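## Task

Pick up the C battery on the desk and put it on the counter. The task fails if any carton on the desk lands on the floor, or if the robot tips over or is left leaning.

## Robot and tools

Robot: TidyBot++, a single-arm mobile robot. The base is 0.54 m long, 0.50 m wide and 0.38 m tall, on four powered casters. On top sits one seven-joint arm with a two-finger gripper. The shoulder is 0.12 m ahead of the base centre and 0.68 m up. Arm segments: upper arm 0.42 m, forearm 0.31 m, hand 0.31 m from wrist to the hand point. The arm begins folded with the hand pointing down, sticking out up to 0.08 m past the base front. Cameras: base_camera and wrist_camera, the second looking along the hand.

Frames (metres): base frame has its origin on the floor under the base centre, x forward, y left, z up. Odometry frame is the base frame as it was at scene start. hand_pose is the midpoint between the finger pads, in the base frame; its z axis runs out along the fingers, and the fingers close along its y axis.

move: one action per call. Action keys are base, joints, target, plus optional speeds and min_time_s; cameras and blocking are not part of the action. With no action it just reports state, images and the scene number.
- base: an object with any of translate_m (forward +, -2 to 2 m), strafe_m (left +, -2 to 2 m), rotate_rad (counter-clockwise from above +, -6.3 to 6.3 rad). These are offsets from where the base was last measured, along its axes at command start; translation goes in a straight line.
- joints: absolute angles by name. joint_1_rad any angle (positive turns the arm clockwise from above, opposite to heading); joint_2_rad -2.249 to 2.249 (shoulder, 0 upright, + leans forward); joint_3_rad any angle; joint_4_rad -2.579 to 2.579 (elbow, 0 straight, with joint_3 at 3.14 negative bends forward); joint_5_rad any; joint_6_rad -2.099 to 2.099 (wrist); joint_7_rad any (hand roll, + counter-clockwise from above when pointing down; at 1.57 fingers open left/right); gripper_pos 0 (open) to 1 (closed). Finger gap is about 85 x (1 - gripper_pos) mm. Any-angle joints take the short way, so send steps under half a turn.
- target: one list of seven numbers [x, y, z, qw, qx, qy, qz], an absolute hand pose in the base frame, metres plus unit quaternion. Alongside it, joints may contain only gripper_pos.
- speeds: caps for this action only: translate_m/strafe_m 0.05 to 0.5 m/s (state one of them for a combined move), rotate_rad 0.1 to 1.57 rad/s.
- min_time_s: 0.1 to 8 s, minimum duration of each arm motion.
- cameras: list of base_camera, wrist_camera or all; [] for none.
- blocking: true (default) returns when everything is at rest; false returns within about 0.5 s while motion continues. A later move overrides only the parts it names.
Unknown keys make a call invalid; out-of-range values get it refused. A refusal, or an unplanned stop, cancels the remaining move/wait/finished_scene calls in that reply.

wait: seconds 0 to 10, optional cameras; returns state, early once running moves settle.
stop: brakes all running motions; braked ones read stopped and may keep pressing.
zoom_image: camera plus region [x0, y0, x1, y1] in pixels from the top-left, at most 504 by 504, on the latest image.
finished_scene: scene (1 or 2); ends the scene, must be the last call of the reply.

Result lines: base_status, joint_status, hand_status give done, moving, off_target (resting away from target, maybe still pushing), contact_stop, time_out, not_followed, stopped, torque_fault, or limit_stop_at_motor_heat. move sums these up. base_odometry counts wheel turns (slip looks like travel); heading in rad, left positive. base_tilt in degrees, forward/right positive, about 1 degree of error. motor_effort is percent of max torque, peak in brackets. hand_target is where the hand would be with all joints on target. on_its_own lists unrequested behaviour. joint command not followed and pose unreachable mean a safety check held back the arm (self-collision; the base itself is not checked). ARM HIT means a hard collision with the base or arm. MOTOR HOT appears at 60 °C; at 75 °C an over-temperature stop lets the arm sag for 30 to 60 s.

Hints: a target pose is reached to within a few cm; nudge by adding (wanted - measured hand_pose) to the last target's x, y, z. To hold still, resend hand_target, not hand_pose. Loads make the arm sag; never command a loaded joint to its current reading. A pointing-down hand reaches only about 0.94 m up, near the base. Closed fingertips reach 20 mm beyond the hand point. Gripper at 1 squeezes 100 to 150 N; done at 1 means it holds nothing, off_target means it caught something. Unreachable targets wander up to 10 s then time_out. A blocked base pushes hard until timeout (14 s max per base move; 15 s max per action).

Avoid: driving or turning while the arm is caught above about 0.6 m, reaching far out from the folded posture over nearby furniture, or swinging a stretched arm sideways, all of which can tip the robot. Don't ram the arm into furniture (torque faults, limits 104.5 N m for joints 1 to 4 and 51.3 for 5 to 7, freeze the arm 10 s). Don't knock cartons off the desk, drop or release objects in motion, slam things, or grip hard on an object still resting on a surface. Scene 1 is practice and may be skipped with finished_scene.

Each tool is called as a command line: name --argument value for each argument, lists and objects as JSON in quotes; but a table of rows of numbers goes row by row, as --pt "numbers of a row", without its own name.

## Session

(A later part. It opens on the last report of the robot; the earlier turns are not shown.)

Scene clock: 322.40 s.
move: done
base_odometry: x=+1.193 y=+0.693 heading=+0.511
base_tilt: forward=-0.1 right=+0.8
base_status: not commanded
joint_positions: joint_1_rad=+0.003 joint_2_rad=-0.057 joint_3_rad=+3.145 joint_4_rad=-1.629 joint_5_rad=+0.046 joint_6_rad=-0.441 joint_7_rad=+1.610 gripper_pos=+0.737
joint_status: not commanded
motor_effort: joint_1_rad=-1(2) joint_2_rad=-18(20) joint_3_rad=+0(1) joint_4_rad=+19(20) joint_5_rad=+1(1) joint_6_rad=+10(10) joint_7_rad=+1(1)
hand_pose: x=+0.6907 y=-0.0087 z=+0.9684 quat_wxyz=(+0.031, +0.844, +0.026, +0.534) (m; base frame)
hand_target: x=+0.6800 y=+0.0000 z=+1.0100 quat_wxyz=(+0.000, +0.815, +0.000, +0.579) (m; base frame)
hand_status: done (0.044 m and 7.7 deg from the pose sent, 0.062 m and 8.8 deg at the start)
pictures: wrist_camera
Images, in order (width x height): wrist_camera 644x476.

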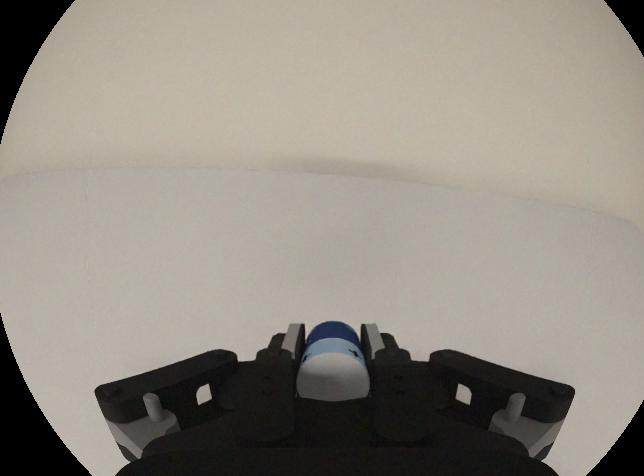

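move --target '[0.68, 0.0, 0.99, 0, 0.815, 0, 0.579]' --min_time_s 1.5

move --target '[0.68, 0.0, 0.975, 0, 0.815, 0, 0.579]' --min_time_s 1.5 --cameras '["wrist_camera"]'

Scene clock: 330.03 s.
move: done
base_odometry: x=+1.193 y=+0.693 heading=+0.511
base_tilt: forward=-0.1 right=+0.8
base_status: not commanded
joint_positions: joint_1_rad=+0.003 joint_2_rad=-0.058 joint_3_rad=+3.145 joint_4_rad=-1.691 joint_5_rad=+0.046 joint_6_rad=-0.378 joint_7_rad=+1.610 gripper_pos=+0.737
joint_status: not commanded
motor_effort: joint_1_rad=-1(2) joint_2_rad=-18(18) joint_3_rad=+0(1) joint_4_rad=+19(20) joint_5_rad=+1(1) joint_6_rad=+9(10) joint_7_rad=+0(1)
hand_pose: x=+0.6902 y=-0.0079 z=+0.9499 quat_wxyz=(+0.031, +0.844, +0.027, +0.535) (m; base frame)
hand_target: x=+0.6800 y=+0.0000 z=+0.9900 quat_wxyz=(+0.000, +0.815, +0.000, +0.579) (m; base frame)
hand_status: done (0.042 m and 7.6 deg from the pose sent, 0.026 m and 7.7 deg at the start)
pictures: none

Scene clock: 331.83 s.
move: done
base_odometry: x=+1.193 y=+0.693 heading=+0.511
base_tilt: forward=-0.1 right=+0.9
base_status: not commanded
joint_positions: joint_1_rad=+0.003 joint_2_rad=-0.059 joint_3_rad=+3.145 joint_4_rad=-1.733 joint_5_rad=+0.044 joint_6_rad=-0.326 joint_7_rad=+1.610 gripper_pos=+0.737
joint_status: not commanded
motor_effort: joint_1_rad=-2(2) joint_2_rad=-17(18) joint_3_rad=+1(1) joint_4_rad=+19(20) joint_5_rad=+0(1) joint_6_rad=+9(10) joint_7_rad=+0(1)
hand_pose: x=+0.6898 y=-0.0070 z=+0.9401 quat_wxyz=(+0.030, +0.841, +0.027, +0.540) (m; base frame)
hand_target: x=+0.6800 y=+0.0000 z=+0.9750 quat_wxyz=(+0.000, +0.815, +0.000, +0.579) (m; base frame)
hand_status: done (0.037 m and 7.1 deg from the pose sent, 0.028 m and 7.6 deg at the start)
pictures: wrist_camera
Images, in order (width x height): wrist_camera 644x476.

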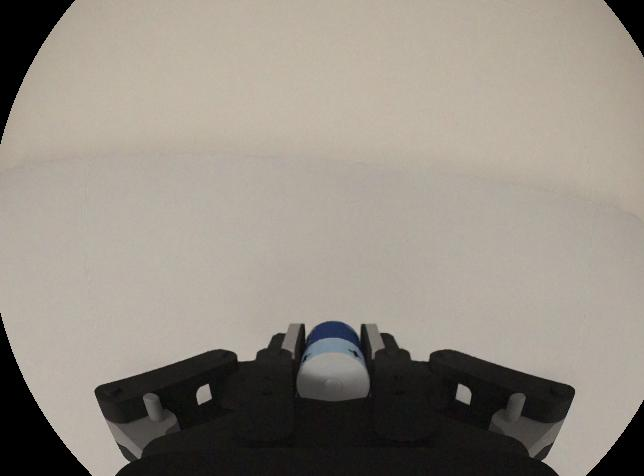

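move --target '[0.68, 0.0, 0.965, 0, 0.815, 0, 0.579]' --min_time_s 1

move --target '[0.68, 0.0, 0.955, 0, 0.815, 0, 0.579]' --min_time_s 1 --cameras '["wrist_camera"]'

Scene clock: 338.37 s.
move: done
base_odometry: x=+1.193 y=+0.693 heading=+0.511
base_tilt: forward=-0.1 right=+0.8
base_status: not commanded
joint_positions: joint_1_rad=+0.003 joint_2_rad=-0.064 joint_3_rad=+3.145 joint_4_rad=-1.758 joint_5_rad=+0.043 joint_6_rad=-0.286 joint_7_rad=+1.610 gripper_pos=+0.737
joint_status: not commanded
motor_effort: joint_1_rad=-1(2) joint_2_rad=-16(18) joint_3_rad=-1(1) joint_4_rad=+18(19) joint_5_rad=+0(1) joint_6_rad=+8(9) joint_7_rad=+0(1)
hand_pose: x=+0.6896 y=-0.0064 z=+0.9397 quat_wxyz=(+0.029, +0.835, +0.027, +0.548) (m; base frame)
hand_target: x=+0.6800 y=+0.0000 z=+0.9650 quat_wxyz=(+0.000, +0.815, +0.000, +0.579) (m; base frame)
hand_status: done (0.028 m and 6.2 deg from the pose sent, 0.028 m and 7.1 deg at the start)
pictures: none

Scene clock: 339.67 s.
move: done
base_odometry: x=+1.193 y=+0.693 heading=+0.511
base_tilt: forward=-0.1 right=+0.9
base_status: not commanded
joint_positions: joint_1_rad=+0.003 joint_2_rad=-0.069 joint_3_rad=+3.145 joint_4_rad=-1.782 joint_5_rad=+0.042 joint_6_rad=-0.246 joint_7_rad=+1.610 gripper_pos=+0.737
joint_status: not commanded
motor_effort: joint_1_rad=-1(3) joint_2_rad=-15(16) joint_3_rad=+0(1) joint_4_rad=+17(18) joint_5_rad=+0(1) joint_6_rad=+7(8) joint_7_rad=+0(1)
hand_pose: x=+0.6894 y=-0.0058 z=+0.9393 quat_wxyz=(+0.028, +0.830, +0.027, +0.557) (m; base frame)
hand_target: x=+0.6800 y=+0.0000 z=+0.9550 quat_wxyz=(+0.000, +0.815, +0.000, +0.579) (m; base frame)
hand_status: done (0.019 m and 5.4 deg from the pose sent, 0.019 m and 6.2 deg at the start)
pictures: wrist_camera
Images, in order (width x height): wrist_camera 644x476.

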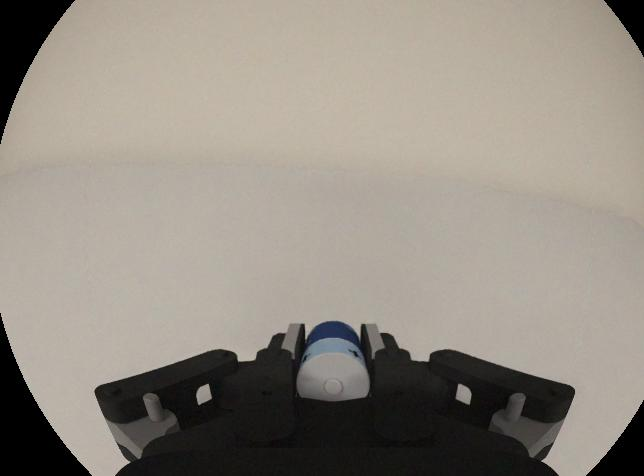

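move --joints '{"gripper_pos": 0.55}' --min_time_s 3 --cameras '["wrist_camera"]'

Scene clock: 344.67 s.
move: done
base_odometry: x=+1.193 y=+0.693 heading=+0.511
base_tilt: forward=-0.1 right=+0.8
base_status: not commanded
joint_positions: joint_1_rad=+0.003 joint_2_rad=-0.069 joint_3_rad=+3.145 joint_4_rad=-1.792 joint_5_rad=+0.041 joint_6_rad=-0.245 joint_7_rad=+1.610 gripper_pos=+0.550
joint_status: all done
motor_effort: joint_1_rad=-1(2) joint_2_rad=-16(17) joint_3_rad=+0(1) joint_4_rad=+17(19) joint_5_rad=+0(1) joint_6_rad=+8(9) joint_7_rad=+0(1)
hand_pose: x=+0.6877 y=-0.0058 z=+0.9337 quat_wxyz=(+0.028, +0.832, +0.027, +0.553) (m; base frame)
hand_target: x=+0.6800 y=+0.0000 z=+0.9550 quat_wxyz=(+0.000, +0.815, +0.000, +0.579) (m; base frame)
hand_status: not commanded
pictures: wrist_camera
Images, in order (width x height): wrist_camera 644x476.

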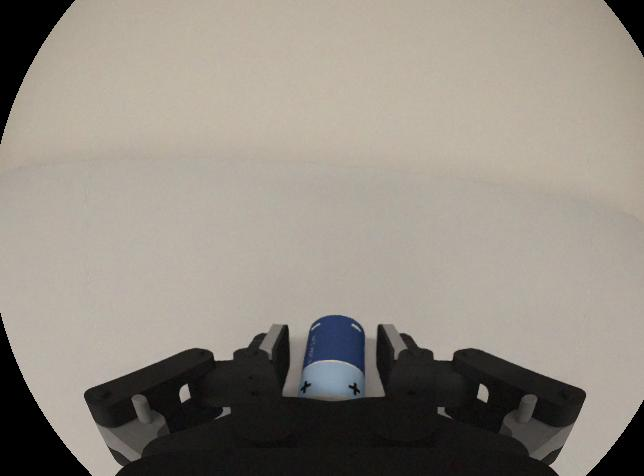

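move --joints '{"gripper_pos": 0.0}' --min_time_s 1.5

move --target '[0.64, 0.0, 1.03, 0, 0.815, 0, 0.579]' --min_time_s 1.5

move --base '{"translate_m": -0.3}' --cameras '["wrist_camera"]'

Scene clock: 352.07 s.
move: done
base_odometry: x=+1.193 y=+0.693 heading=+0.511
base_tilt: forward=-0.1 right=+0.8
base_status: not commanded
joint_positions: joint_1_rad=+0.003 joint_2_rad=-0.069 joint_3_rad=+3.145 joint_4_rad=-1.794 joint_5_rad=+0.041 joint_6_rad=-0.245 joint_7_rad=+1.610 gripper_pos=+0.000
joint_status: all done
motor_effort: joint_1_rad=+0(1) joint_2_rad=-17(17) joint_3_rad=+0(1) joint_4_rad=+19(19) joint_5_rad=+0(1) joint_6_rad=+9(9) joint_7_rad=+0(1)
hand_pose: x=+0.6874 y=-0.0058 z=+0.9327 quat_wxyz=(+0.028, +0.833, +0.027, +0.553) (m; base frame)
hand_target: x=+0.6800 y=+0.0000 z=+0.9550 quat_wxyz=(+0.000, +0.815, +0.000, +0.579) (m; base frame)
hand_status: not commanded
pictures: none

Scene clock: 354.17 s.
move: done
base_odometry: x=+1.193 y=+0.693 heading=+0.511
base_tilt: forward=-0.1 right=+0.8
base_status: not commanded
joint_positions: joint_1_rad=+0.003 joint_2_rad=-0.162 joint_3_rad=+3.145 joint_4_rad=-1.671 joint_5_rad=+0.041 joint_6_rad=-0.417 joint_7_rad=+1.610 gripper_pos=+0.000
joint_status: not commanded
motor_effort: joint_1_rad=-1(2) joint_2_rad=-14(18) joint_3_rad=+0(1) joint_4_rad=+19(19) joint_5_rad=+0(1) joint_6_rad=+9(10) joint_7_rad=+0(1)
hand_pose: x=+0.6569 y=-0.0078 z=+1.0081 quat_wxyz=(+0.030, +0.821, +0.024, +0.570) (m; base frame)
hand_target: x=+0.6400 y=+0.0000 z=+1.0300 quat_wxyz=(+0.000, +0.815, +0.000, +0.579) (m; base frame)
hand_status: done (0.029 m and 4.6 deg from the pose sent, 0.108 m and 5.7 deg at the start)
pictures: none

Scene clock: 356.10 s.
move: done
base_odometry: x=+0.931 y=+0.546 heading=+0.512
base_tilt: forward=-0.1 right=+0.8
base_status: done
joint_positions: joint_1_rad=+0.003 joint_2_rad=-0.186 joint_3_rad=+3.146 joint_4_rad=-1.668 joint_5_rad=+0.041 joint_6_rad=-0.422 joint_7_rad=+1.610 gripper_pos=+0.000
joint_status: not commanded
motor_effort: joint_1_rad=-1(4) joint_2_rad=-13(18) joint_3_rad=+1(3) joint_4_rad=+19(20) joint_5_rad=+0(1) joint_6_rad=+9(10) joint_7_rad=+0(1)
hand_pose: x=+0.6484 y=-0.0082 z=+1.0215 quat_wxyz=(+0.031, +0.814, +0.023, +0.579) (m; base frame)
hand_target: x=+0.6400 y=+0.0000 z=+1.0300 quat_wxyz=(+0.000, +0.815, +0.000, +0.579) (m; base frame)
hand_status: not commanded
pictures: wrist_camera
Images, in order (width x height): wrist_camera 644x476.

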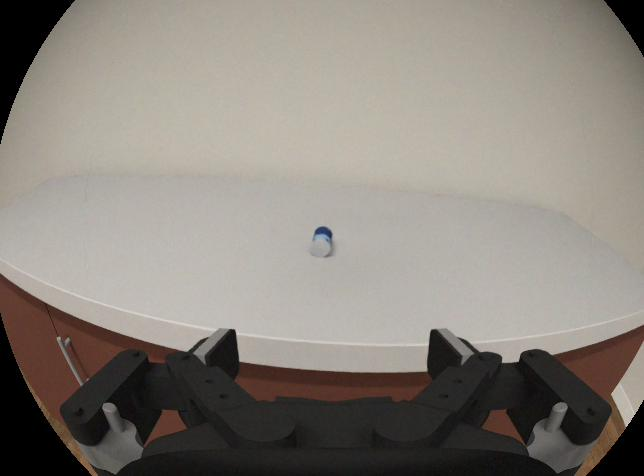

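finished_scene --scene 2

The scene is finished: the task was done.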